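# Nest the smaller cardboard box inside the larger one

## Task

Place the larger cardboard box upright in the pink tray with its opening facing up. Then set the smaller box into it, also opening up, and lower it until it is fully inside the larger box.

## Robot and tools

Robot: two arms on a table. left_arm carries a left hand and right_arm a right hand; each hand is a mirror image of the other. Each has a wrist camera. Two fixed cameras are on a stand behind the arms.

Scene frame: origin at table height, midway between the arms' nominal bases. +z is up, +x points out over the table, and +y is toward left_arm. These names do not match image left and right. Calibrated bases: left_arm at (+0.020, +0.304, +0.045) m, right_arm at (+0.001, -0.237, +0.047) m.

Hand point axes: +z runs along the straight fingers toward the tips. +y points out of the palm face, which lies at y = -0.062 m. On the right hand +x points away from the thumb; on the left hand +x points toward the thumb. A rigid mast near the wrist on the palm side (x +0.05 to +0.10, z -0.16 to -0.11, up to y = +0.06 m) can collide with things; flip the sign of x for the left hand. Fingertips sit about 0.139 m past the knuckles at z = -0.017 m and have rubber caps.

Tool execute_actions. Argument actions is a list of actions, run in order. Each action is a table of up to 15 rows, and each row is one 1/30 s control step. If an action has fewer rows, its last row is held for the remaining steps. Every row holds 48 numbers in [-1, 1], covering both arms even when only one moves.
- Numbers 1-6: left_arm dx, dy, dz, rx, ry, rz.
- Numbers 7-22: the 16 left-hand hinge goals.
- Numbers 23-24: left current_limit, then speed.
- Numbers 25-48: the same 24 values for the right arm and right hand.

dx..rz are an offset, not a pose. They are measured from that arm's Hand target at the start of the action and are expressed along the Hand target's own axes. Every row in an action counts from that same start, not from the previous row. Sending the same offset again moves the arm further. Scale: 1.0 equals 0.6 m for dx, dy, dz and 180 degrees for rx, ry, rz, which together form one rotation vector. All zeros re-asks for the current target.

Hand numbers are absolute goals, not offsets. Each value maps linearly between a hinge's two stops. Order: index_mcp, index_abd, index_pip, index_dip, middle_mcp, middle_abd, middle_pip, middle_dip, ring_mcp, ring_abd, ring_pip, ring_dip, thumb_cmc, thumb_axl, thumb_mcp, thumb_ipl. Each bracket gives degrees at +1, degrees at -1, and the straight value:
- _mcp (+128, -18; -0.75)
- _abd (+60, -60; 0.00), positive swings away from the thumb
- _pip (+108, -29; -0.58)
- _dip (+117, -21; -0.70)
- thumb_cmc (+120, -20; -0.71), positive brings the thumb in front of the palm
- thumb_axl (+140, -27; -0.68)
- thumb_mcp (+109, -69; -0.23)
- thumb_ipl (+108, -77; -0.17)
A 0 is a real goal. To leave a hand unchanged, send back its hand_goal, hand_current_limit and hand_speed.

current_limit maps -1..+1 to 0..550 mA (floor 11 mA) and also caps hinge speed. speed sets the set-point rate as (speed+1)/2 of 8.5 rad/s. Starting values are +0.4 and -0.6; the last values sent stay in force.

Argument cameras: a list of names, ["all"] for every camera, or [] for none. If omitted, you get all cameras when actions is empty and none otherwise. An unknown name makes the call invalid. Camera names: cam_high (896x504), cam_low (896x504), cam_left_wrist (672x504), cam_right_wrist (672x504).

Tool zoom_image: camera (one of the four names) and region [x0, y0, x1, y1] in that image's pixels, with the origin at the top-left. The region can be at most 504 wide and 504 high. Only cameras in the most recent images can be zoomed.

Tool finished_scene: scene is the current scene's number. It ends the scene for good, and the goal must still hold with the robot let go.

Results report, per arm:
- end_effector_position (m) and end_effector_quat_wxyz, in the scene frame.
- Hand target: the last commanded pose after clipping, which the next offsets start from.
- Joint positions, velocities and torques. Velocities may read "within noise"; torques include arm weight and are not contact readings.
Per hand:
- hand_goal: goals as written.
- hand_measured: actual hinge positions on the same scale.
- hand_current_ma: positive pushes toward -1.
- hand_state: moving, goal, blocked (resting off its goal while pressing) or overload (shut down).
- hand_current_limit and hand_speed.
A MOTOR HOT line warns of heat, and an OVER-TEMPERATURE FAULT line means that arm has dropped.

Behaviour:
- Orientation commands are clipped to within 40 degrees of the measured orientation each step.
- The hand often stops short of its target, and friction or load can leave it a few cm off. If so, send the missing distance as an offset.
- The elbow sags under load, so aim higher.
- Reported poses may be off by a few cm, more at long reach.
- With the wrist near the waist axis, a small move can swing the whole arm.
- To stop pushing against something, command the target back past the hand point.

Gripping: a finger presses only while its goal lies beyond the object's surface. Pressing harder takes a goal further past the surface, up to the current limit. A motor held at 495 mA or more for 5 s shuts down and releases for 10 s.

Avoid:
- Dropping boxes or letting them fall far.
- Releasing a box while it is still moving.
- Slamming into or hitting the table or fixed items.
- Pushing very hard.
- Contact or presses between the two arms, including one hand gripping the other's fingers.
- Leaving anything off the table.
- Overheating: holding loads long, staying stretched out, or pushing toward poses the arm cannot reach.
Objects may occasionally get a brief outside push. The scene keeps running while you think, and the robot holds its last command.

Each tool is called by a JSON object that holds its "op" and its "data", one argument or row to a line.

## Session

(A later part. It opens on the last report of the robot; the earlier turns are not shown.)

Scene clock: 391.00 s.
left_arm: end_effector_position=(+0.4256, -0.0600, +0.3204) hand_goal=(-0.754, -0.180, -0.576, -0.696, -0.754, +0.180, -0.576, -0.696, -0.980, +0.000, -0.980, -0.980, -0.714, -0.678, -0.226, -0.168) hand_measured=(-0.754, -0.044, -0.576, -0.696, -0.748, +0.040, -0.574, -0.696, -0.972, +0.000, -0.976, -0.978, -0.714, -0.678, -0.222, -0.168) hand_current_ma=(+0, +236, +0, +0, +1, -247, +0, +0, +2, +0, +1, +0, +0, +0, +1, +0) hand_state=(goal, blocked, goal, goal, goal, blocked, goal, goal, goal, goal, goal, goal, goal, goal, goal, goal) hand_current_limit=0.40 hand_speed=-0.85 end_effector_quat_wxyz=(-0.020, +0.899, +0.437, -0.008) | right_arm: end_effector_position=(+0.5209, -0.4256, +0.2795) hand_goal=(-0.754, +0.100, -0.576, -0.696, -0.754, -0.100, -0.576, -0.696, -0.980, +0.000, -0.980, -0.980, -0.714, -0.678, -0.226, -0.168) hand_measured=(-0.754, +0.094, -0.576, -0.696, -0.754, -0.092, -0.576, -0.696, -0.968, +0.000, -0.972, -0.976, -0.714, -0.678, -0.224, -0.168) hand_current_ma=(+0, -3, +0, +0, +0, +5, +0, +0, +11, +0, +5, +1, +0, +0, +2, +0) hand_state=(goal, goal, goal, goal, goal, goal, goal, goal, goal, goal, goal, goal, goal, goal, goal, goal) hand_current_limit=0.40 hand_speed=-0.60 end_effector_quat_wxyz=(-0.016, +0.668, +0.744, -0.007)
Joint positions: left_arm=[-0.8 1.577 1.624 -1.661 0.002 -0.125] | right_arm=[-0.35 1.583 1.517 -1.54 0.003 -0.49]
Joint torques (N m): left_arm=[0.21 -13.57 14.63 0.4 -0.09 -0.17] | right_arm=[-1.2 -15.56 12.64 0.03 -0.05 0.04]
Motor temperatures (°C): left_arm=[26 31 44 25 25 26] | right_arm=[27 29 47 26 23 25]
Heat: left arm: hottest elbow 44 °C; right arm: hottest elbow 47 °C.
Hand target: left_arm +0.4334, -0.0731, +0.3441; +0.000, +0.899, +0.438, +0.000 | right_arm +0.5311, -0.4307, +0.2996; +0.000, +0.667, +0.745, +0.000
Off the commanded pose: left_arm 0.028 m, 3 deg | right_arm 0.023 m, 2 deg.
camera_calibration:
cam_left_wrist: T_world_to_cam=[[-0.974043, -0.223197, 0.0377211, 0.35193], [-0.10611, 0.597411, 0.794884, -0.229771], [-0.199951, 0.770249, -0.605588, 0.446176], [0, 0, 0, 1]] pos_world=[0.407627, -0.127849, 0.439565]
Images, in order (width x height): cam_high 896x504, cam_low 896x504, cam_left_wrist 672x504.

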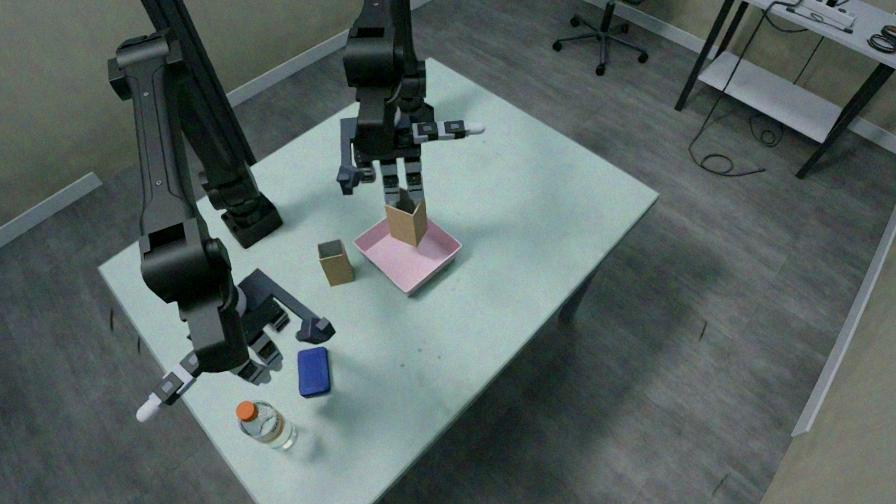

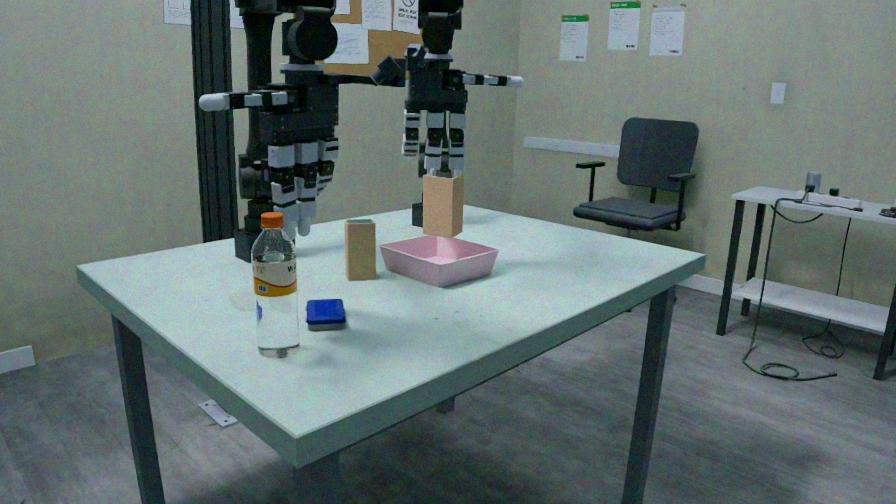

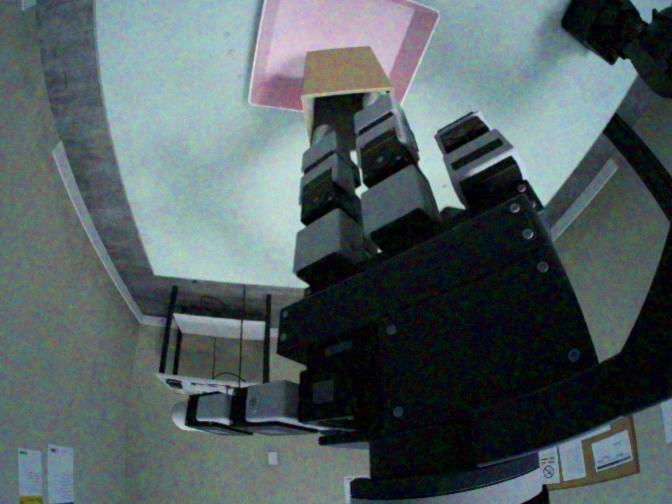

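{"op": "execute_actions", "data": {
  "actions": [
    [[0,-0.015,0.05,0,0,0,-0.754,-0.18,-0.576,-0.696,-0.754,0.18,-0.576,-0.696,-0.98,0,-0.98,-0.98,-0.714,-0.678,-0.226,-0.168,0.4,-0.85,0,0,0,0,0,0,-0.754,0.1,-0.576,-0.696,-0.754,-0.1,-0.576,-0.696,-0.98,0,-0.98,-0.98,-0.714,-0.678,-0.226,-0.168,0.4,-0.6]],
    [[0,-0.015,0.06,0,0,0,-0.754,-0.18,-0.576,-0.696,-0.754,0.18,-0.576,-0.696,-0.98,0,-0.98,-0.98,-0.714,-0.678,-0.226,-0.168,0.4,-0.85,0,0,0,0,0,0,-0.754,0.1,-0.576,-0.696,-0.754,-0.1,-0.576,-0.696,-0.98,0,-0.98,-0.98,-0.714,-0.678,-0.226,-0.168,0.4,-0.6]]
  ],
  "cameras": ["cam_high", "cam_low", "cam_left_wrist"]
}}

{"op": "zoom_image", "data": {
  "camera": "cam_low",
  "region": [330, 100, 550, 300]
}}

{"op": "zoom_image", "data": {
  "camera": "cam_high",
  "region": [300, 110, 500, 310]
}}

Scene clock: 404.63 s.
left_arm: end_effector_position=(+0.4242, -0.0591, +0.2740) hand_goal=(-0.754, -0.180, -0.576, -0.696, -0.754, +0.180, -0.576, -0.696, -0.980, +0.000, -0.980, -0.980, -0.714, -0.678, -0.226, -0.168) hand_measured=(-0.754, -0.044, -0.576, -0.696, -0.748, +0.040, -0.574, -0.696, -0.972, +0.000, -0.976, -0.978, -0.714, -0.678, -0.222, -0.168) hand_current_ma=(+0, +236, +0, +0, +1, -247, +0, +0, +1, +0, +1, +0, +0, +0, +1, +0) hand_state=(goal, blocked, goal, goal, goal, blocked, goal, goal, goal, goal, goal, goal, goal, goal, goal, goal) hand_current_limit=0.40 hand_speed=-0.85 end_effector_quat_wxyz=(-0.007, +0.898, +0.439, -0.003) | right_arm: end_effector_position=(+0.5209, -0.4256, +0.2795) hand_goal=(-0.754, +0.100, -0.576, -0.696, -0.754, -0.100, -0.576, -0.696, -0.980, +0.000, -0.980, -0.980, -0.714, -0.678, -0.226, -0.168) hand_measured=(-0.754, +0.094, -0.576, -0.696, -0.754, -0.092, -0.576, -0.696, -0.968, +0.000, -0.972, -0.976, -0.714, -0.678, -0.224, -0.168) hand_current_ma=(+0, -3, +0, +0, +0, +5, +0, +0, +11, +0, +5, +1, +0, +0, +2, +0) hand_state=(goal, goal, goal, goal, goal, goal, goal, goal, goal, goal, goal, goal, goal, goal, goal, goal) hand_current_limit=0.40 hand_speed=-0.60 end_effector_quat_wxyz=(-0.016, +0.668, +0.744, -0.007)
Joint positions: left_arm=[-0.802 1.556 1.472 -1.501 0.002 -0.131] | right_arm=[-0.35 1.583 1.517 -1.54 0.003 -0.49]
Joint torques (N m): left_arm=[-0.09 -15.5 8.96 1.14 -0.1 -0.17] | right_arm=[-0.97 -15.09 12.45 -0.12 -0.06 0.02]
Heat: left arm: hottest elbow 47 °C; right arm: hottest elbow 48 °C.
Hand target: left_arm +0.4193, -0.0620, +0.2781; +0.000, +0.899, +0.438, +0.000 | right_arm +0.5311, -0.4307, +0.2996; +0.000, +0.667, +0.745, +0.000
Off the commanded pose: left_arm 0.007 m, 1 deg | right_arm 0.023 m, 2 deg.
camera_calibration:
cam_left_wrist: T_world_to_cam=[[-0.973712, -0.226679, 0.022399, 0.356366], [-0.124778, 0.613075, 0.780108, -0.180674], [-0.190567, 0.756806, -0.625243, 0.417719], [0, 0, 0, 1]] pos_world=[0.404057, -0.124584, 0.394139]
Images, in order (width x height): cam_high 896x504, cam_low 896x504, cam_left_wrist 672x504.

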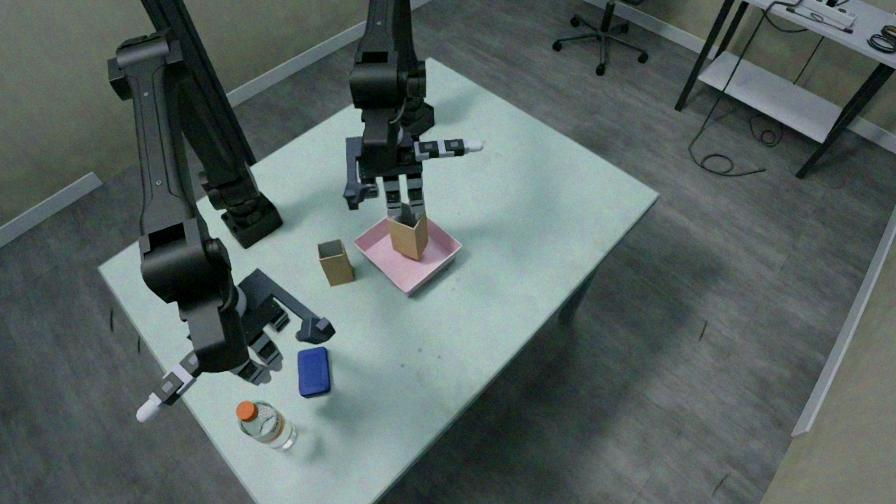

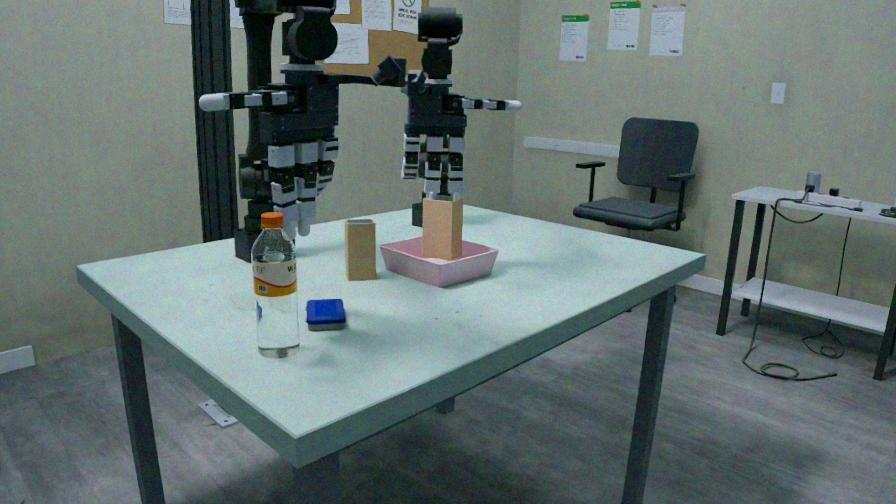

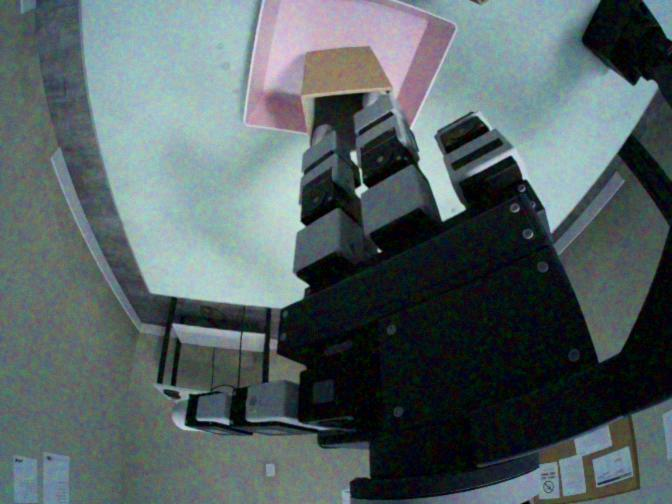

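Scaled by 2.291 from the camera's 896x504 image, which has a finer 1280x720 frame.

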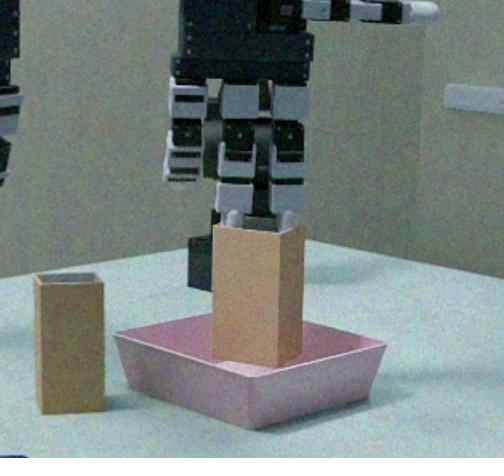

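Scaled by 2.520 from the camera's 896x504 image, which has a finer 1280x720 frame.

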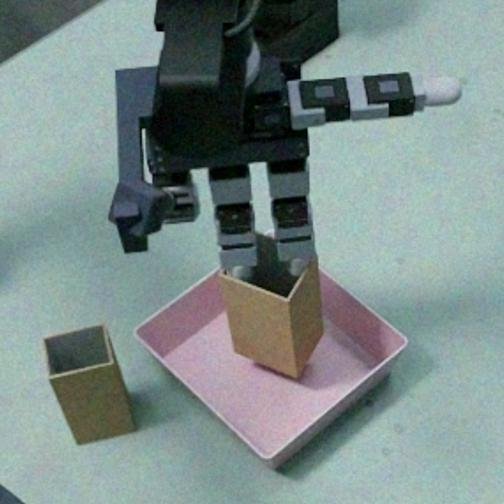

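{"op": "execute_actions", "data": {
  "actions": [
    [[0,0,0.045,0,0,0,-0.754,-0.18,-0.576,-0.696,-0.754,0.18,-0.576,-0.696,-0.98,0,-0.98,-0.98,-0.714,-0.678,-0.226,-0.168,0.4,-0.85,0,0,0,0,0,0,-0.754,0.1,-0.576,-0.696,-0.754,-0.1,-0.576,-0.696,-0.98,0,-0.98,-0.98,-0.714,-0.678,-0.226,-0.168,0.4,-0.6]],
    [[0,0,0.008,0,0,0,-0.754,-0.18,-0.576,-0.696,-0.754,0.18,-0.576,-0.696,-0.98,0,-0.98,-0.98,-0.714,-0.678,-0.226,-0.168,0.4,-0.85,0,0,0,0,0,0,-0.754,0.1,-0.576,-0.696,-0.754,-0.1,-0.576,-0.696,-0.98,0,-0.98,-0.98,-0.714,-0.678,-0.226,-0.168,0.4,-0.6]]
  ],
  "cameras": ["cam_high", "cam_low", "cam_left_wrist"]
}}

{"op": "zoom_image", "data": {
  "camera": "cam_low",
  "region": [370, 170, 510, 300]
}}

{"op": "zoom_image", "data": {
  "camera": "cam_high",
  "region": [340, 170, 480, 310]
}}

Scene clock: 413.63 s.
left_arm: end_effector_position=(+0.4240, -0.0589, +0.2500) hand_goal=(-0.754, -0.180, -0.576, -0.696, -0.754, +0.180, -0.576, -0.696, -0.980, +0.000, -0.980, -0.980, -0.714, -0.678, -0.226, -0.168) hand_measured=(-0.754, -0.044, -0.576, -0.696, -0.748, +0.040, -0.574, -0.696, -0.972, +0.000, -0.976, -0.978, -0.714, -0.678, -0.222, -0.168) hand_current_ma=(+0, +236, +0, +0, +1, -247, +0, +0, +1, +0, +1, +0, +0, +0, +1, +0) hand_state=(goal, blocked, goal, goal, goal, blocked, goal, goal, goal, goal, goal, goal, goal, goal, goal, goal) hand_current_limit=0.40 hand_speed=-0.85 end_effector_quat_wxyz=(+0.001, +0.898, +0.439, -0.001) | right_arm: end_effector_position=(+0.5209, -0.4256, +0.2795) hand_goal=(-0.754, +0.100, -0.576, -0.696, -0.754, -0.100, -0.576, -0.696, -0.980, +0.000, -0.980, -0.980, -0.714, -0.678, -0.226, -0.168) hand_measured=(-0.754, +0.094, -0.576, -0.696, -0.754, -0.092, -0.576, -0.696, -0.968, +0.000, -0.972, -0.976, -0.714, -0.678, -0.224, -0.168) hand_current_ma=(+0, -3, +0, +0, +0, +5, +0, +0, +11, +0, +5, +1, +0, +0, +2, +0) hand_state=(goal, goal, goal, goal, goal, goal, goal, goal, goal, goal, goal, goal, goal, goal, goal, goal) hand_current_limit=0.40 hand_speed=-0.60 end_effector_quat_wxyz=(-0.016, +0.668, +0.744, -0.007)
Joint positions: left_arm=[-0.802 1.553 1.403 -1.419 0.002 -0.131] | right_arm=[-0.35 1.583 1.517 -1.54 0.003 -0.49]
Joint torques (N m): left_arm=[-0.09 -14.21 8.55 1.11 -0.11 -0.17] | right_arm=[-0.62 -15.79 12.49 -0.01 -0.06 0]
Heat: left arm: hottest elbow 45 °C; right arm: hottest elbow 48 °C.
Hand target: left_arm +0.4193, -0.0620, +0.2464; +0.000, +0.899, +0.438, +0.000 | right_arm +0.5311, -0.4307, +0.2996; +0.000, +0.667, +0.745, +0.000
Off the commanded pose: left_arm 0.007 m, 0 deg | right_arm 0.023 m, 2 deg.
camera_calibration:
cam_left_wrist: T_world_to_cam=[[-0.973827, -0.226839, 0.0143237, 0.358802], [-0.133407, 0.621466, 0.771999, -0.15599], [-0.184021, 0.749883, -0.635462, 0.401976], [0, 0, 0, 1]] pos_world=[0.402573, -0.123102, 0.370725]
Images, in order (width x height): cam_high 896x504, cam_low 896x504, cam_left_wrist 672x504.

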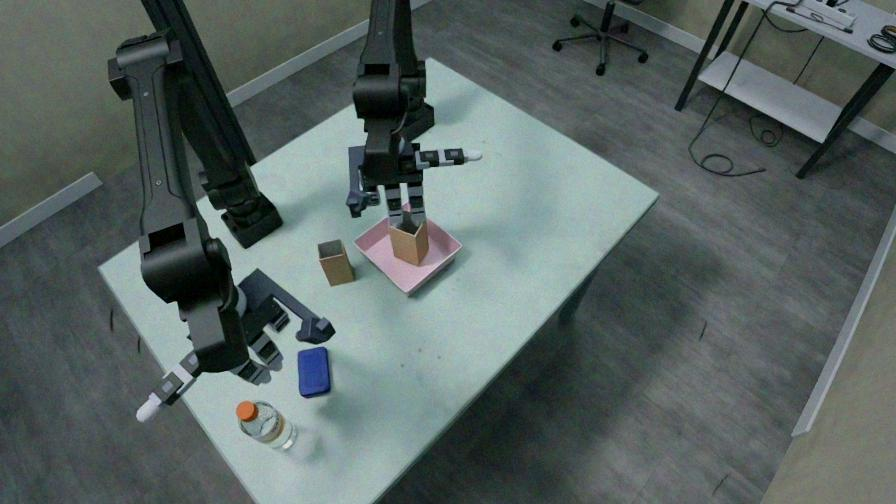

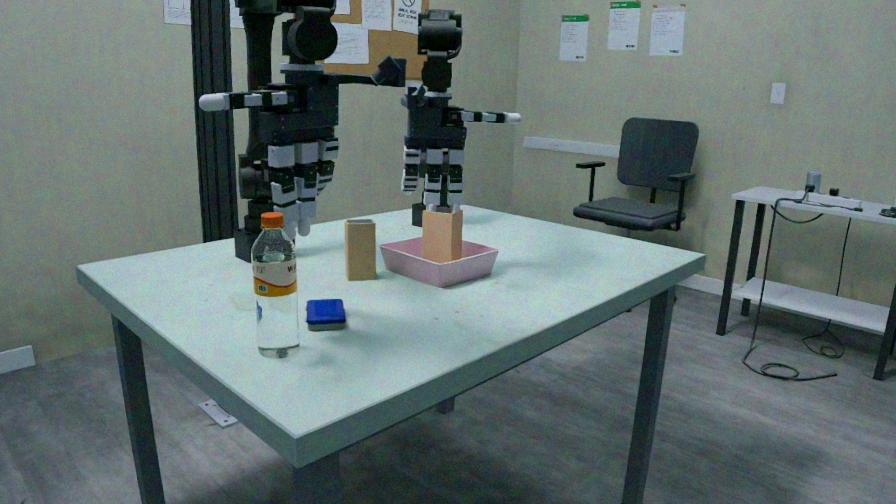

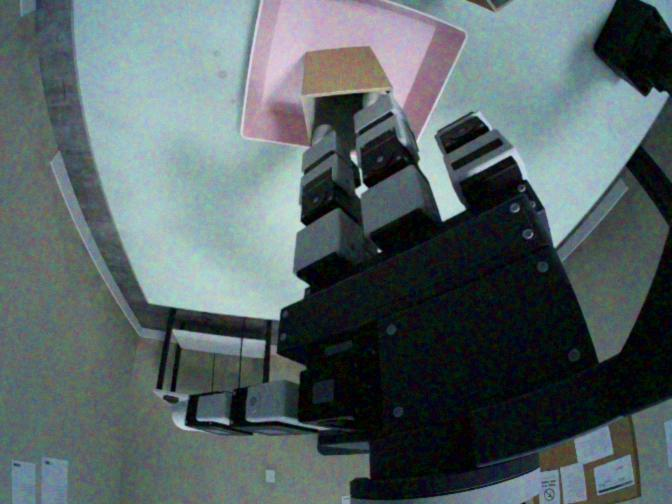

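Scaled by 3.600 from the camera's 896x504 image, which has a finer 1280x720 frame.

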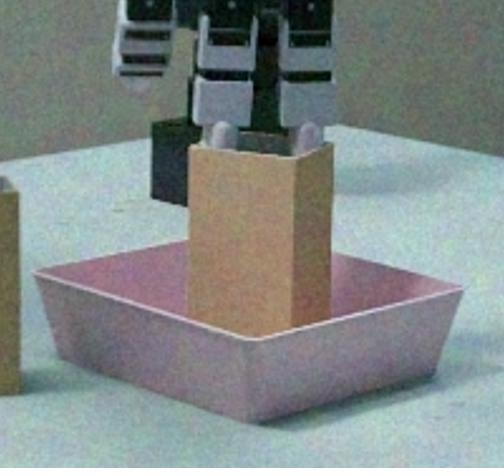

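Scaled by 3.600 from the camera's 896x504 image, which has a finer 1280x720 frame.

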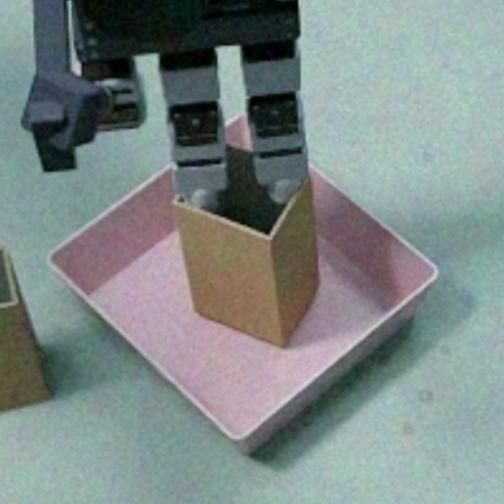

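{"op": "execute_actions", "data": {
  "actions": [
    [[0,0,0.012,0,0,0,-0.754,-0.18,-0.576,-0.696,-0.754,0.18,-0.576,-0.696,-0.98,0,-0.98,-0.98,-0.714,-0.678,-0.226,-0.168,0.4,-0.85,0,0,0,0,0,0,-0.754,0.1,-0.576,-0.696,-0.754,-0.1,-0.576,-0.696,-0.98,0,-0.98,-0.98,-0.714,-0.678,-0.226,-0.168,0.4,-0.6]]
  ]
}}

{"op": "execute_actions", "data": {
  "actions": [
    [[0,0,0.008,0,0,0,-0.754,-0.18,-0.576,-0.696,-0.754,0.18,-0.576,-0.696,-0.98,0,-0.98,-0.98,-0.714,-0.678,-0.226,-0.168,0.4,-0.85,0,0,0,0,0,0,-0.754,0.1,-0.576,-0.696,-0.754,-0.1,-0.576,-0.696,-0.98,0,-0.98,-0.98,-0.714,-0.678,-0.226,-0.168,0.4,-0.6]]
  ],
  "cameras": ["cam_high", "cam_low"]
}}

{"op": "zoom_image", "data": {
  "camera": "cam_low",
  "region": [370, 170, 510, 300]
}}

{"op": "zoom_image", "data": {
  "camera": "cam_high",
  "region": [340, 170, 480, 310]
}}

Scene clock: 425.87 s.
left_arm: end_effector_position=(+0.4238, -0.0590, +0.2445) hand_goal=(-0.754, -0.180, -0.576, -0.696, -0.754, +0.180, -0.576, -0.696, -0.980, +0.000, -0.980, -0.980, -0.714, -0.678, -0.226, -0.168) hand_measured=(-0.754, -0.044, -0.576, -0.696, -0.748, +0.040, -0.574, -0.696, -0.972, +0.000, -0.976, -0.978, -0.714, -0.678, -0.222, -0.168) hand_current_ma=(+0, +235, +0, +0, +1, -247, +0, +0, +1, +0, +1, +0, +0, +0, +1, +0) hand_state=(goal, blocked, goal, goal, goal, blocked, goal, goal, goal, goal, goal, goal, goal, goal, goal, goal) hand_current_limit=0.40 hand_speed=-0.85 end_effector_quat_wxyz=(+0.002, +0.898, +0.439, +0.000) | right_arm: end_effector_position=(+0.5209, -0.4256, +0.2795) hand_goal=(-0.754, +0.100, -0.576, -0.696, -0.754, -0.100, -0.576, -0.696, -0.980, +0.000, -0.980, -0.980, -0.714, -0.678, -0.226, -0.168) hand_measured=(-0.754, +0.094, -0.576, -0.696, -0.754, -0.092, -0.576, -0.696, -0.968, +0.000, -0.972, -0.976, -0.714, -0.678, -0.224, -0.168) hand_current_ma=(+0, -3, +0, +0, +0, +5, +0, +0, +11, +0, +5, +1, +0, +0, +2, +0) hand_state=(goal, goal, goal, goal, goal, goal, goal, goal, goal, goal, goal, goal, goal, goal, goal, goal) hand_current_limit=0.40 hand_speed=-0.60 end_effector_quat_wxyz=(-0.016, +0.668, +0.744, -0.007)
Joint positions: left_arm=[-0.802 1.553 1.388 -1.401 0.002 -0.131] | right_arm=[-0.35 1.583 1.517 -1.54 0.003 -0.49]
Joint torques (N m): left_arm=[0.03 -13.92 8.51 1.13 -0.11 -0.16] | right_arm=[-0.38 -15.27 12.72 -0.06 -0.07 -0.01]
Heat: left arm: hottest elbow 42 °C; right arm: hottest elbow 48 °C.
Hand target: left_arm +0.4192, -0.0621, +0.2391; +0.000, +0.899, +0.438, +0.000 | right_arm +0.5311, -0.4307, +0.2996; +0.000, +0.667, +0.745, +0.000
Off the commanded pose: left_arm 0.008 m, 0 deg | right_arm 0.023 m, 2 deg.

Scene clock: 426.57 s.
left_arm: end_effector_position=(+0.4247, -0.0599, +0.2440) hand_goal=(-0.754, -0.180, -0.576, -0.696, -0.754, +0.180, -0.576, -0.696, -0.980, +0.000, -0.980, -0.980, -0.714, -0.678, -0.226, -0.168) hand_measured=(-0.758, -0.046, -0.578, -0.696, -0.750, +0.042, -0.574, -0.696, -0.972, +0.000, -0.976, -0.978, -0.714, -0.678, -0.222, -0.168) hand_current_ma=(+0, +228, +0, +0, +1, -242, +0, +0, +1, +0, +1, +0, +0, +0, +1, +0) hand_state=(goal, blocked, goal, goal, goal, blocked, goal, goal, goal, goal, goal, goal, goal, goal, goal, goal) hand_current_limit=0.40 hand_speed=-0.85 end_effector_quat_wxyz=(+0.005, +0.898, +0.439, +0.001) | right_arm: end_effector_position=(+0.5209, -0.4256, +0.2795) hand_goal=(-0.754, +0.100, -0.576, -0.696, -0.754, -0.100, -0.576, -0.696, -0.980, +0.000, -0.980, -0.980, -0.714, -0.678, -0.226, -0.168) hand_measured=(-0.754, +0.094, -0.576, -0.696, -0.754, -0.092, -0.576, -0.696, -0.968, +0.000, -0.972, -0.976, -0.714, -0.678, -0.224, -0.168) hand_current_ma=(+0, -3, +0, +0, +0, +5, +0, +0, +11, +0, +5, +1, +0, +0, +2, +0) hand_state=(goal, goal, goal, goal, goal, goal, goal, goal, goal, goal, goal, goal, goal, goal, goal, goal) hand_current_limit=0.40 hand_speed=-0.60 end_effector_quat_wxyz=(-0.016, +0.668, +0.744, -0.007)
Joint positions: left_arm=[-0.802 1.553 1.385 -1.392 0.002 -0.131] | right_arm=[-0.35 1.583 1.517 -1.54 0.003 -0.49]
Joint torques (N m): left_arm=[-0.03 -13.74 7.92 1.28 -0.12 -0.16] | right_arm=[-0.85 -15.09 12.56 -0.4 -0.09 0.05]
Heat: left arm: hottest elbow 42 °C; right arm: hottest elbow 48 °C.
Hand target: left_arm +0.4192, -0.0622, +0.2344; +0.001, +0.899, +0.438, +0.000 | right_arm +0.5311, -0.4307, +0.2996; +0.000, +0.667, +0.745, +0.000
Off the commanded pose: left_arm 0.011 m, 1 deg | right_arm 0.023 m, 2 deg.
Images, in order (width x height): cam_high 896x504, cam_low 896x504.

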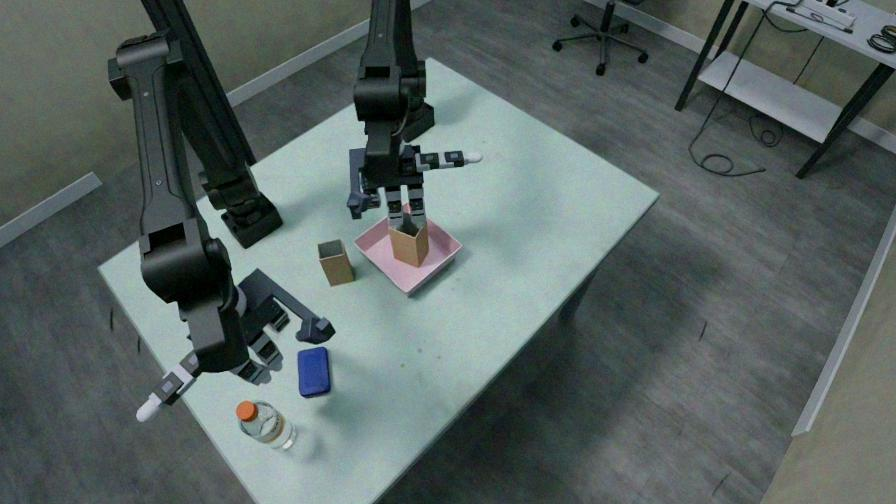

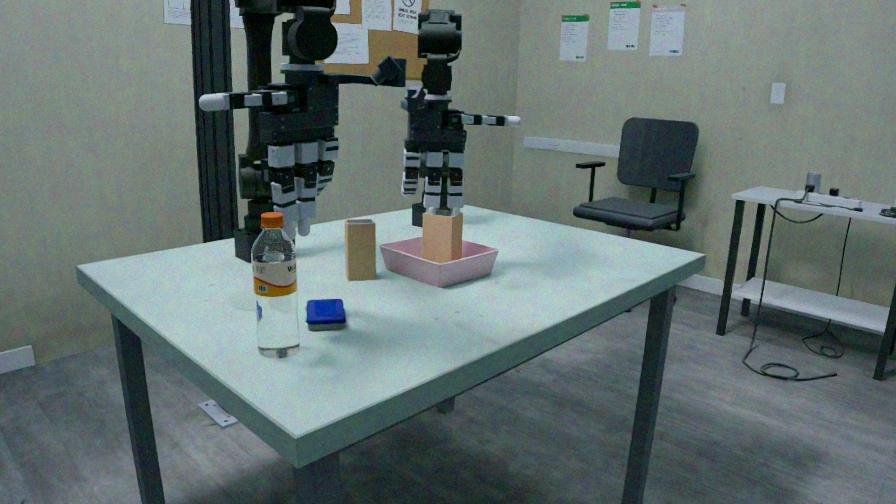

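Scaled by 3.600 from the camera's 896x504 image, which has a finer 1280x720 frame.

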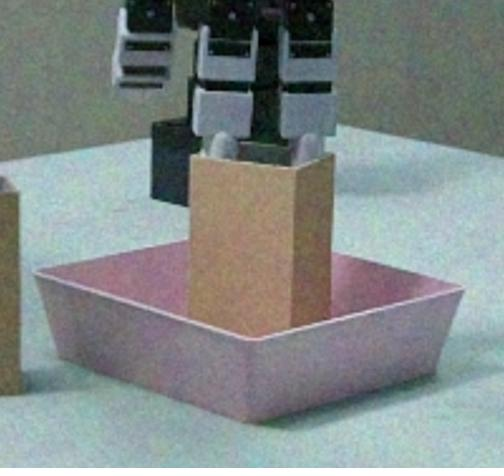

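Scaled by 3.600 from the camera's 896x504 image, which has a finer 1280x720 frame.

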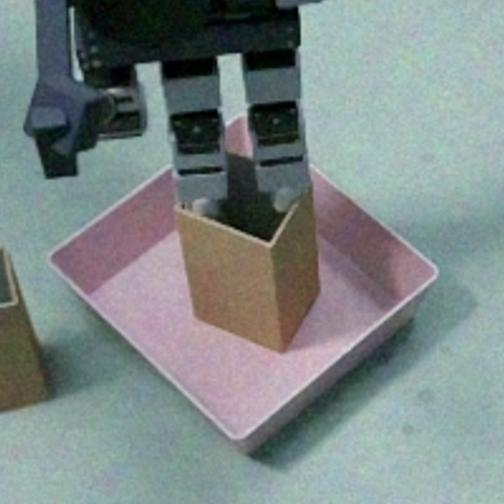

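{"op": "execute_actions", "data": {
  "actions": [
    [[0,0,-0.004,0,0,0,-0.754,-0.04,-0.576,-0.696,-0.754,0.04,-0.576,-0.696,-0.98,0,-0.98,-0.98,-0.714,-0.678,-0.226,-0.168,0.4,-0.93,0,0,0,0,0,0,-0.754,0.1,-0.576,-0.696,-0.754,-0.1,-0.576,-0.696,-0.98,0,-0.98,-0.98,-0.714,-0.678,-0.226,-0.168,0.4,-0.6]],
    [[0,0,0,0,0,0,-0.754,0.07,-0.576,-0.696,-0.754,-0.07,-0.576,-0.696,-0.98,0,-0.98,-0.98,-0.714,-0.678,-0.226,-0.168,0.4,-0.93,0,0,0,0,0,0,-0.754,0.1,-0.576,-0.696,-0.754,-0.1,-0.576,-0.696,-0.98,0,-0.98,-0.98,-0.714,-0.678,-0.226,-0.168,0.4,-0.6]]
  ],
  "cameras": ["cam_high", "cam_low", "cam_left_wrist"]
}}

{"op": "zoom_image", "data": {
  "camera": "cam_low",
  "region": [370, 170, 510, 300]
}}

{"op": "zoom_image", "data": {
  "camera": "cam_left_wrist",
  "region": [260, 20, 480, 185]
}}

Scene clock: 433.87 s.
left_arm: end_effector_position=(+0.4247, -0.0599, +0.2440) hand_goal=(-0.754, +0.070, -0.576, -0.696, -0.754, -0.070, -0.576, -0.696, -0.980, +0.000, -0.980, -0.980, -0.714, -0.678, -0.226, -0.168) hand_measured=(-0.754, +0.066, -0.578, -0.696, -0.750, -0.066, -0.574, -0.696, -0.972, +0.000, -0.976, -0.978, -0.714, -0.678, -0.222, -0.168) hand_current_ma=(+0, +0, +0, +0, +0, +0, +0, +0, +1, +0, +1, +0, +0, +0, +1, +0) hand_state=(goal, goal, goal, goal, goal, goal, goal, goal, goal, goal, goal, goal, goal, goal, goal, goal) hand_current_limit=0.40 hand_speed=-0.93 end_effector_quat_wxyz=(+0.005, +0.898, +0.440, +0.001) | right_arm: end_effector_position=(+0.5209, -0.4256, +0.2795) hand_goal=(-0.754, +0.100, -0.576, -0.696, -0.754, -0.100, -0.576, -0.696, -0.980, +0.000, -0.980, -0.980, -0.714, -0.678, -0.226, -0.168) hand_measured=(-0.754, +0.094, -0.576, -0.696, -0.754, -0.092, -0.576, -0.696, -0.968, +0.000, -0.972, -0.976, -0.714, -0.678, -0.224, -0.168) hand_current_ma=(+0, -3, +0, +0, +0, +5, +0, +0, +11, +0, +5, +1, +0, +0, +2, +0) hand_state=(goal, goal, goal, goal, goal, goal, goal, goal, goal, goal, goal, goal, goal, goal, goal, goal) hand_current_limit=0.40 hand_speed=-0.60 end_effector_quat_wxyz=(-0.016, +0.668, +0.744, -0.007)
Joint positions: left_arm=[-0.802 1.553 1.385 -1.392 0.002 -0.132] | right_arm=[-0.35 1.583 1.517 -1.54 0.003 -0.49]
Joint torques (N m): left_arm=[0.03 -13.8 8.35 1.06 -0.11 -0.15] | right_arm=[-1.38 -16.38 12.48 -0.06 -0.09 0.01]
Heat: left arm: hottest elbow 41 °C; right arm: hottest elbow 48 °C.
Hand target: left_arm +0.4192, -0.0622, +0.2368; +0.001, +0.899, +0.438, +0.000 | right_arm +0.5311, -0.4307, +0.2996; +0.000, +0.667, +0.745, +0.000
Off the commanded pose: left_arm 0.009 m, 1 deg | right_arm 0.023 m, 2 deg.
camera_calibration:
cam_left_wrist: T_world_to_cam=[[-0.973819, -0.227122, 0.00956113, 0.36057], [-0.138565, 0.62641, 0.767079, -0.146955], [-0.18021, 0.745671, -0.641482, 0.398513], [0, 0, 0, 1]] pos_world=[0.402583, -0.123212, 0.364918]
Images, in order (width x height): cam_high 896x504, cam_low 896x504, cam_left_wrist 672x504.

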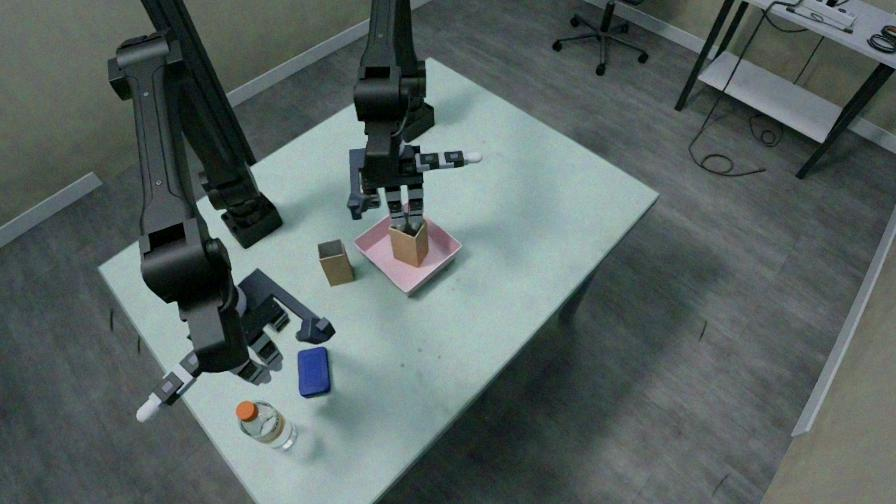

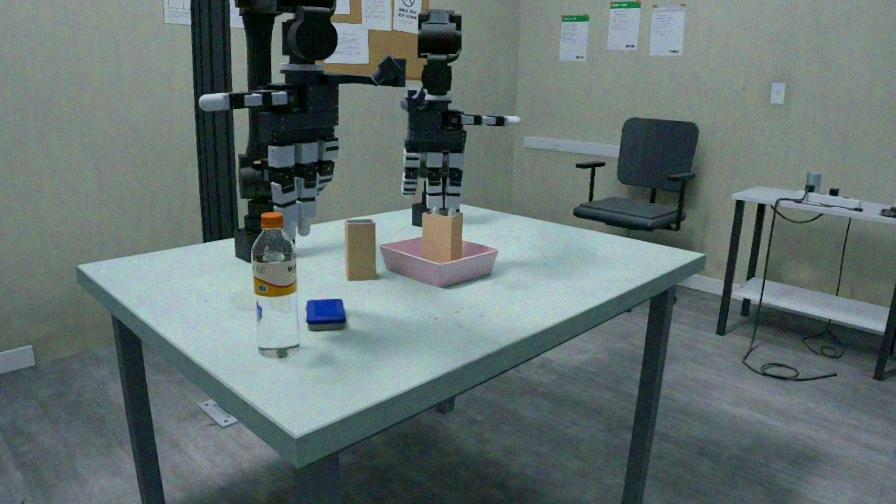

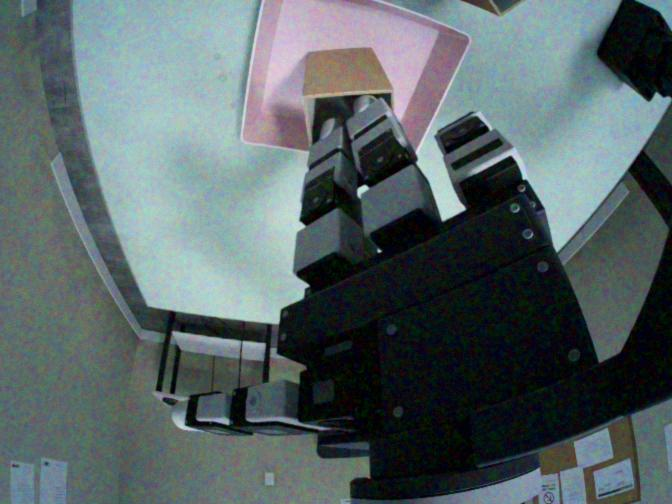

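Scaled by 3.600 from the camera's 896x504 image, which has a finer 1280x720 frame.

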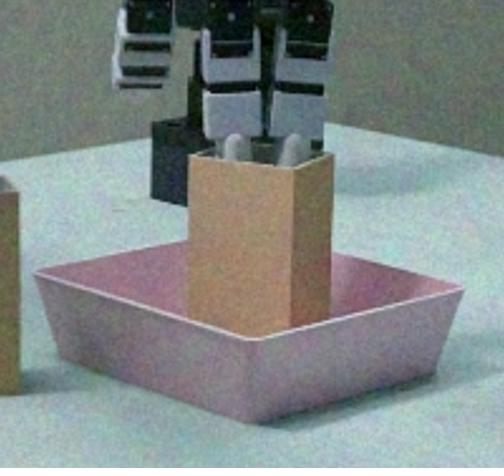

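Scaled by 2.291 from the camera's 672x504 image, which has a finer 960x720 frame.

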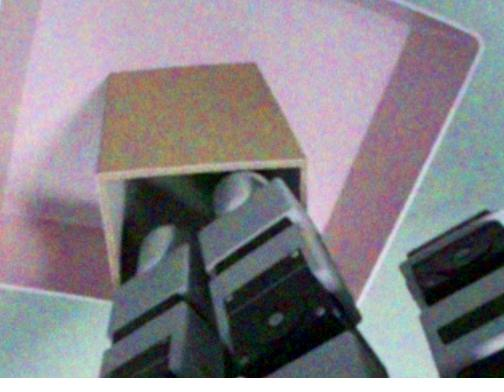

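{"op": "execute_actions", "data": {
  "actions": [
    [[0,0.015,-0.035,0,0,0,-0.754,0.085,-0.576,-0.696,-0.754,-0.085,-0.576,-0.696,-0.98,0,-0.98,-0.98,-0.714,-0.678,-0.226,-0.168,0.4,-0.93,0,0,0,0,0,0,-0.754,0.1,-0.576,-0.696,-0.754,-0.1,-0.576,-0.696,-0.98,0,-0.98,-0.98,-0.714,-0.678,-0.226,-0.168,0.4,-0.6]]
  ],
  "cameras": ["cam_high", "cam_low", "cam_left_wrist"]
}}

{"op": "zoom_image", "data": {
  "camera": "cam_left_wrist",
  "region": [260, 20, 480, 185]
}}

Scene clock: 445.10 s.
left_arm: end_effector_position=(+0.4177, -0.0527, +0.2409) hand_goal=(-0.754, +0.084, -0.576, -0.696, -0.754, -0.086, -0.576, -0.696, -0.980, +0.000, -0.980, -0.980, -0.714, -0.678, -0.226, -0.168) hand_measured=(-0.754, +0.080, -0.578, -0.696, -0.750, -0.082, -0.574, -0.696, -0.972, +0.000, -0.976, -0.978, -0.714, -0.678, -0.222, -0.168) hand_current_ma=(+0, +0, +0, +0, +0, +0, +0, +0, +1, +0, +1, +0, +0, +0, +1, +0) hand_state=(goal, goal, goal, goal, goal, goal, goal, goal, goal, goal, goal, goal, goal, goal, goal, goal) hand_current_limit=0.40 hand_speed=-0.93 end_effector_quat_wxyz=(-0.014, +0.898, +0.440, -0.006) | right_arm: end_effector_position=(+0.5209, -0.4256, +0.2795) hand_goal=(-0.754, +0.100, -0.576, -0.696, -0.754, -0.100, -0.576, -0.696, -0.980, +0.000, -0.980, -0.980, -0.714, -0.678, -0.226, -0.168) hand_measured=(-0.754, +0.094, -0.576, -0.696, -0.754, -0.092, -0.576, -0.696, -0.968, +0.000, -0.972, -0.976, -0.714, -0.678, -0.224, -0.168) hand_current_ma=(+0, -3, +0, +0, +0, +5, +0, +0, +11, +0, +5, +1, +0, +0, +2, +0) hand_state=(goal, goal, goal, goal, goal, goal, goal, goal, goal, goal, goal, goal, goal, goal, goal, goal) hand_current_limit=0.40 hand_speed=-0.60 end_effector_quat_wxyz=(-0.016, +0.668, +0.744, -0.007)
Joint positions: left_arm=[-0.802 1.553 1.385 -1.433 0.002 -0.132] | right_arm=[-0.35 1.583 1.517 -1.54 0.003 -0.49]
Joint torques (N m): left_arm=[0.09 -12.63 13.79 0.43 -0.1 -0.12] | right_arm=[-1.32 -16.26 12.53 0.03 -0.05 0.03]
Heat: left arm: hottest elbow 40 °C; right arm: hottest elbow 48 °C.
Hand target: left_arm +0.4263, -0.0677, +0.2578; +0.000, +0.899, +0.438, +0.000 | right_arm +0.5311, -0.4307, +0.2996; +0.000, +0.667, +0.745, +0.000
Off the commanded pose: left_arm 0.024 m, 2 deg | right_arm 0.023 m, 2 deg.
camera_calibration:
cam_left_wrist: T_world_to_cam=[[-0.973253, -0.227683, 0.0306594, 0.349994], [-0.116464, 0.604006, 0.788424, -0.165509], [-0.198029, 0.763765, -0.614367, 0.391773], [0, 0, 0, 1]] pos_world=[0.398939, -0.119567, 0.360453]
Images, in order (width x height): cam_high 896x504, cam_low 896x504, cam_left_wrist 672x504.

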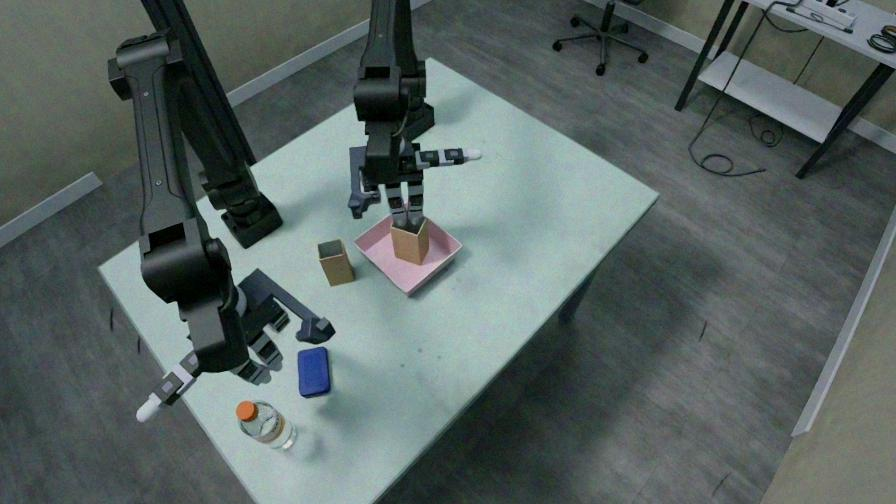

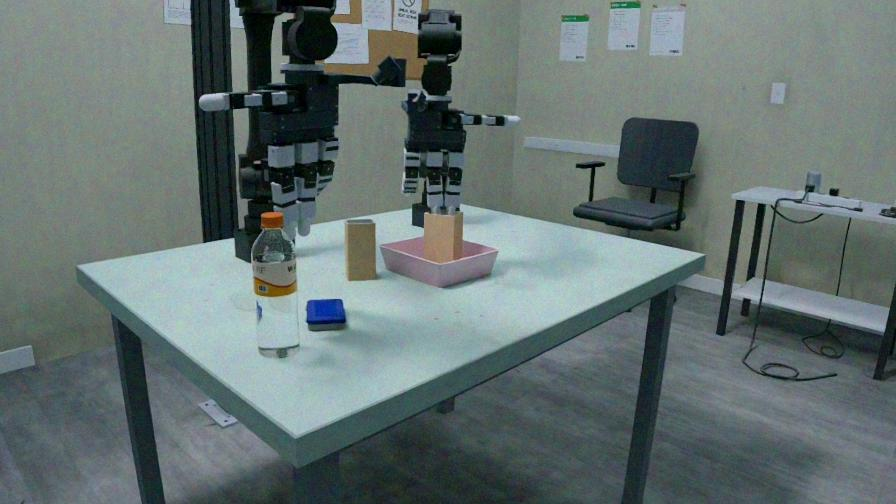

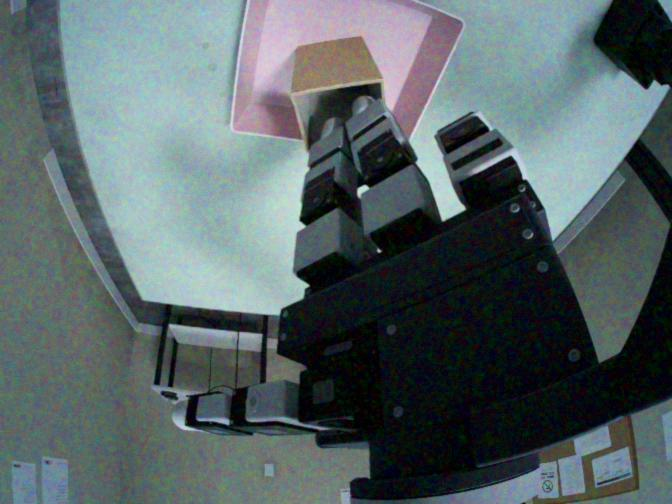

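Scaled by 2.291 from the camera's 672x504 image, which has a finer 960x720 frame.

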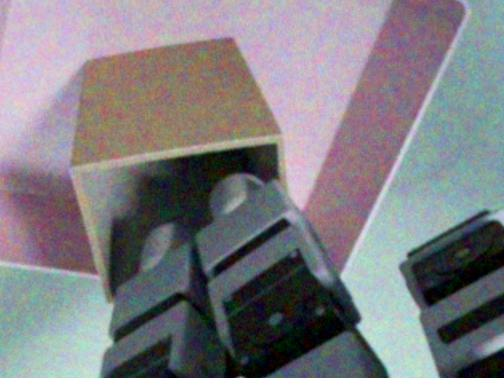

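{"op": "execute_actions", "data": {
  "actions": [
    [[0,0.01,-0.1,0,0,0,-0.754,0.085,-0.576,-0.696,-0.754,-0.085,-0.576,-0.696,-0.98,0,-0.98,-0.98,-0.714,-0.678,-0.226,-0.168,0.4,-0.93,0,0,0,0,0,0,-0.754,0.1,-0.576,-0.696,-0.754,-0.1,-0.576,-0.696,-0.98,0,-0.98,-0.98,-0.714,-0.678,-0.226,-0.168,0.4,-0.6]]
  ],
  "cameras": ["cam_high", "cam_low", "cam_left_wrist"]
}}

{"op": "zoom_image", "data": {
  "camera": "cam_left_wrist",
  "region": [260, 20, 480, 185]
}}

{"op": "zoom_image", "data": {
  "camera": "cam_high",
  "region": [340, 170, 480, 310]
}}

Scene clock: 452.07 s.
left_arm: end_effector_position=(+0.4224, -0.0575, +0.2992) hand_goal=(-0.754, +0.084, -0.576, -0.696, -0.754, -0.086, -0.576, -0.696, -0.980, +0.000, -0.980, -0.980, -0.714, -0.678, -0.226, -0.168) hand_measured=(-0.752, +0.080, -0.578, -0.696, -0.750, -0.082, -0.574, -0.696, -0.972, +0.000, -0.976, -0.978, -0.714, -0.678, -0.222, -0.168) hand_current_ma=(+0, +0, +0, +0, +0, +0, +0, +0, +1, +0, +1, +0, +0, +0, +1, +0) hand_state=(goal, goal, goal, goal, goal, goal, goal, goal, goal, goal, goal, goal, goal, goal, goal, goal) hand_current_limit=0.40 hand_speed=-0.93 end_effector_quat_wxyz=(-0.015, +0.898, +0.440, -0.006) | right_arm: end_effector_position=(+0.5209, -0.4256, +0.2795) hand_goal=(-0.754, +0.100, -0.576, -0.696, -0.754, -0.100, -0.576, -0.696, -0.980, +0.000, -0.980, -0.980, -0.714, -0.678, -0.226, -0.168) hand_measured=(-0.754, +0.094, -0.576, -0.696, -0.754, -0.092, -0.576, -0.696, -0.968, +0.000, -0.972, -0.976, -0.714, -0.678, -0.224, -0.168) hand_current_ma=(+0, -3, +0, +0, +0, +5, +0, +0, +11, +0, +5, +1, +0, +0, +2, +0) hand_state=(goal, goal, goal, goal, goal, goal, goal, goal, goal, goal, goal, goal, goal, goal, goal, goal) hand_current_limit=0.40 hand_speed=-0.60 end_effector_quat_wxyz=(-0.016, +0.668, +0.744, -0.007)
Joint positions: left_arm=[-0.802 1.559 1.545 -1.59 0.002 -0.132] | right_arm=[-0.35 1.583 1.517 -1.54 0.003 -0.49]
Joint torques (N m): left_arm=[0.32 -12.69 14.39 0.42 -0.11 -0.11] | right_arm=[-1.26 -15.03 12.44 -0.18 -0.01 0.02]
Heat: left arm: hottest elbow 40 °C; right arm: hottest elbow 48 °C.
Hand target: left_arm +0.4310, -0.0713, +0.3178; +0.000, +0.899, +0.438, +0.000 | right_arm +0.5311, -0.4307, +0.2996; +0.000, +0.667, +0.745, +0.000
Off the commanded pose: left_arm 0.025 m, 2 deg | right_arm 0.023 m, 2 deg.
camera_calibration:
cam_left_wrist: T_world_to_cam=[[-0.973193, -0.227738, 0.032092, 0.351301], [-0.114948, 0.602504, 0.789795, -0.209249], [-0.199202, 0.764935, -0.612531, 0.432249], [0, 0, 0, 1]] pos_world=[0.403936, -0.124564, 0.418756]
Images, in order (width x height): cam_high 896x504, cam_low 896x504, cam_left_wrist 672x504.

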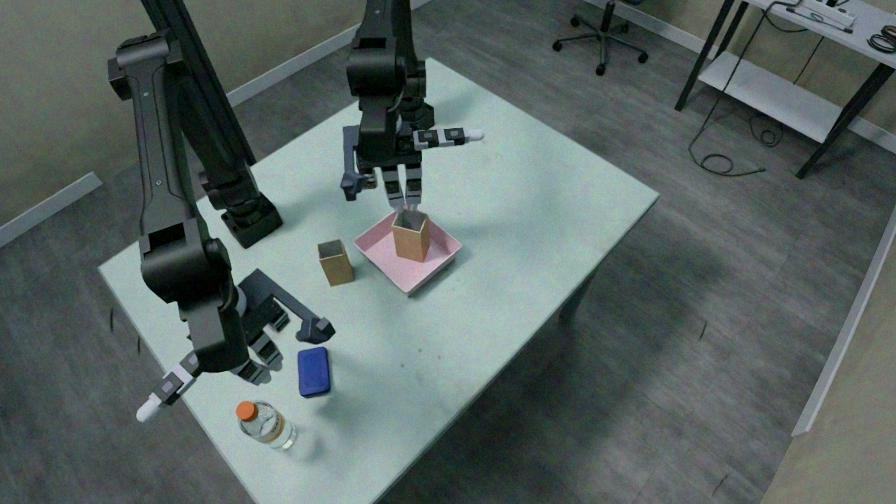

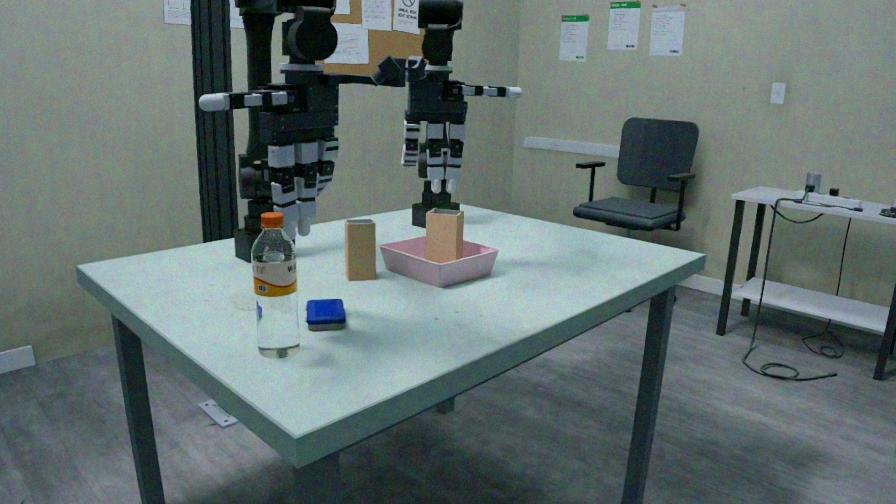

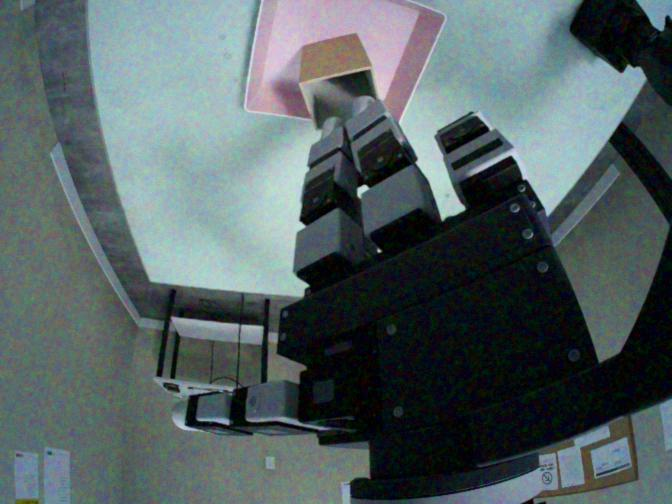

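Scaled by 2.291 from the camera's 672x504 image, which has a finer 960x720 frame.

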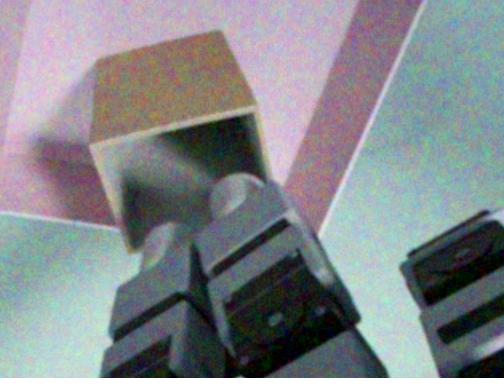

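Scaled by 3.600 from the camera's 896x504 image, which has a finer 1280x720 frame.

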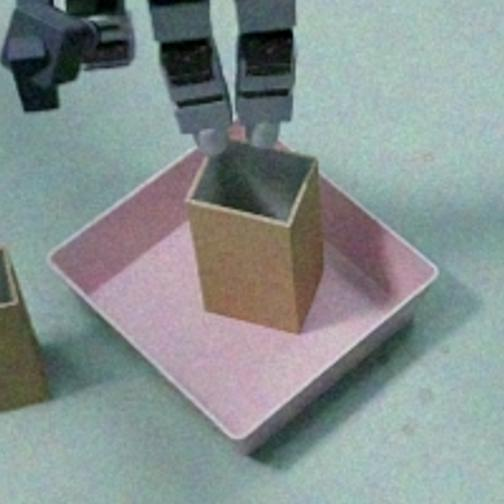

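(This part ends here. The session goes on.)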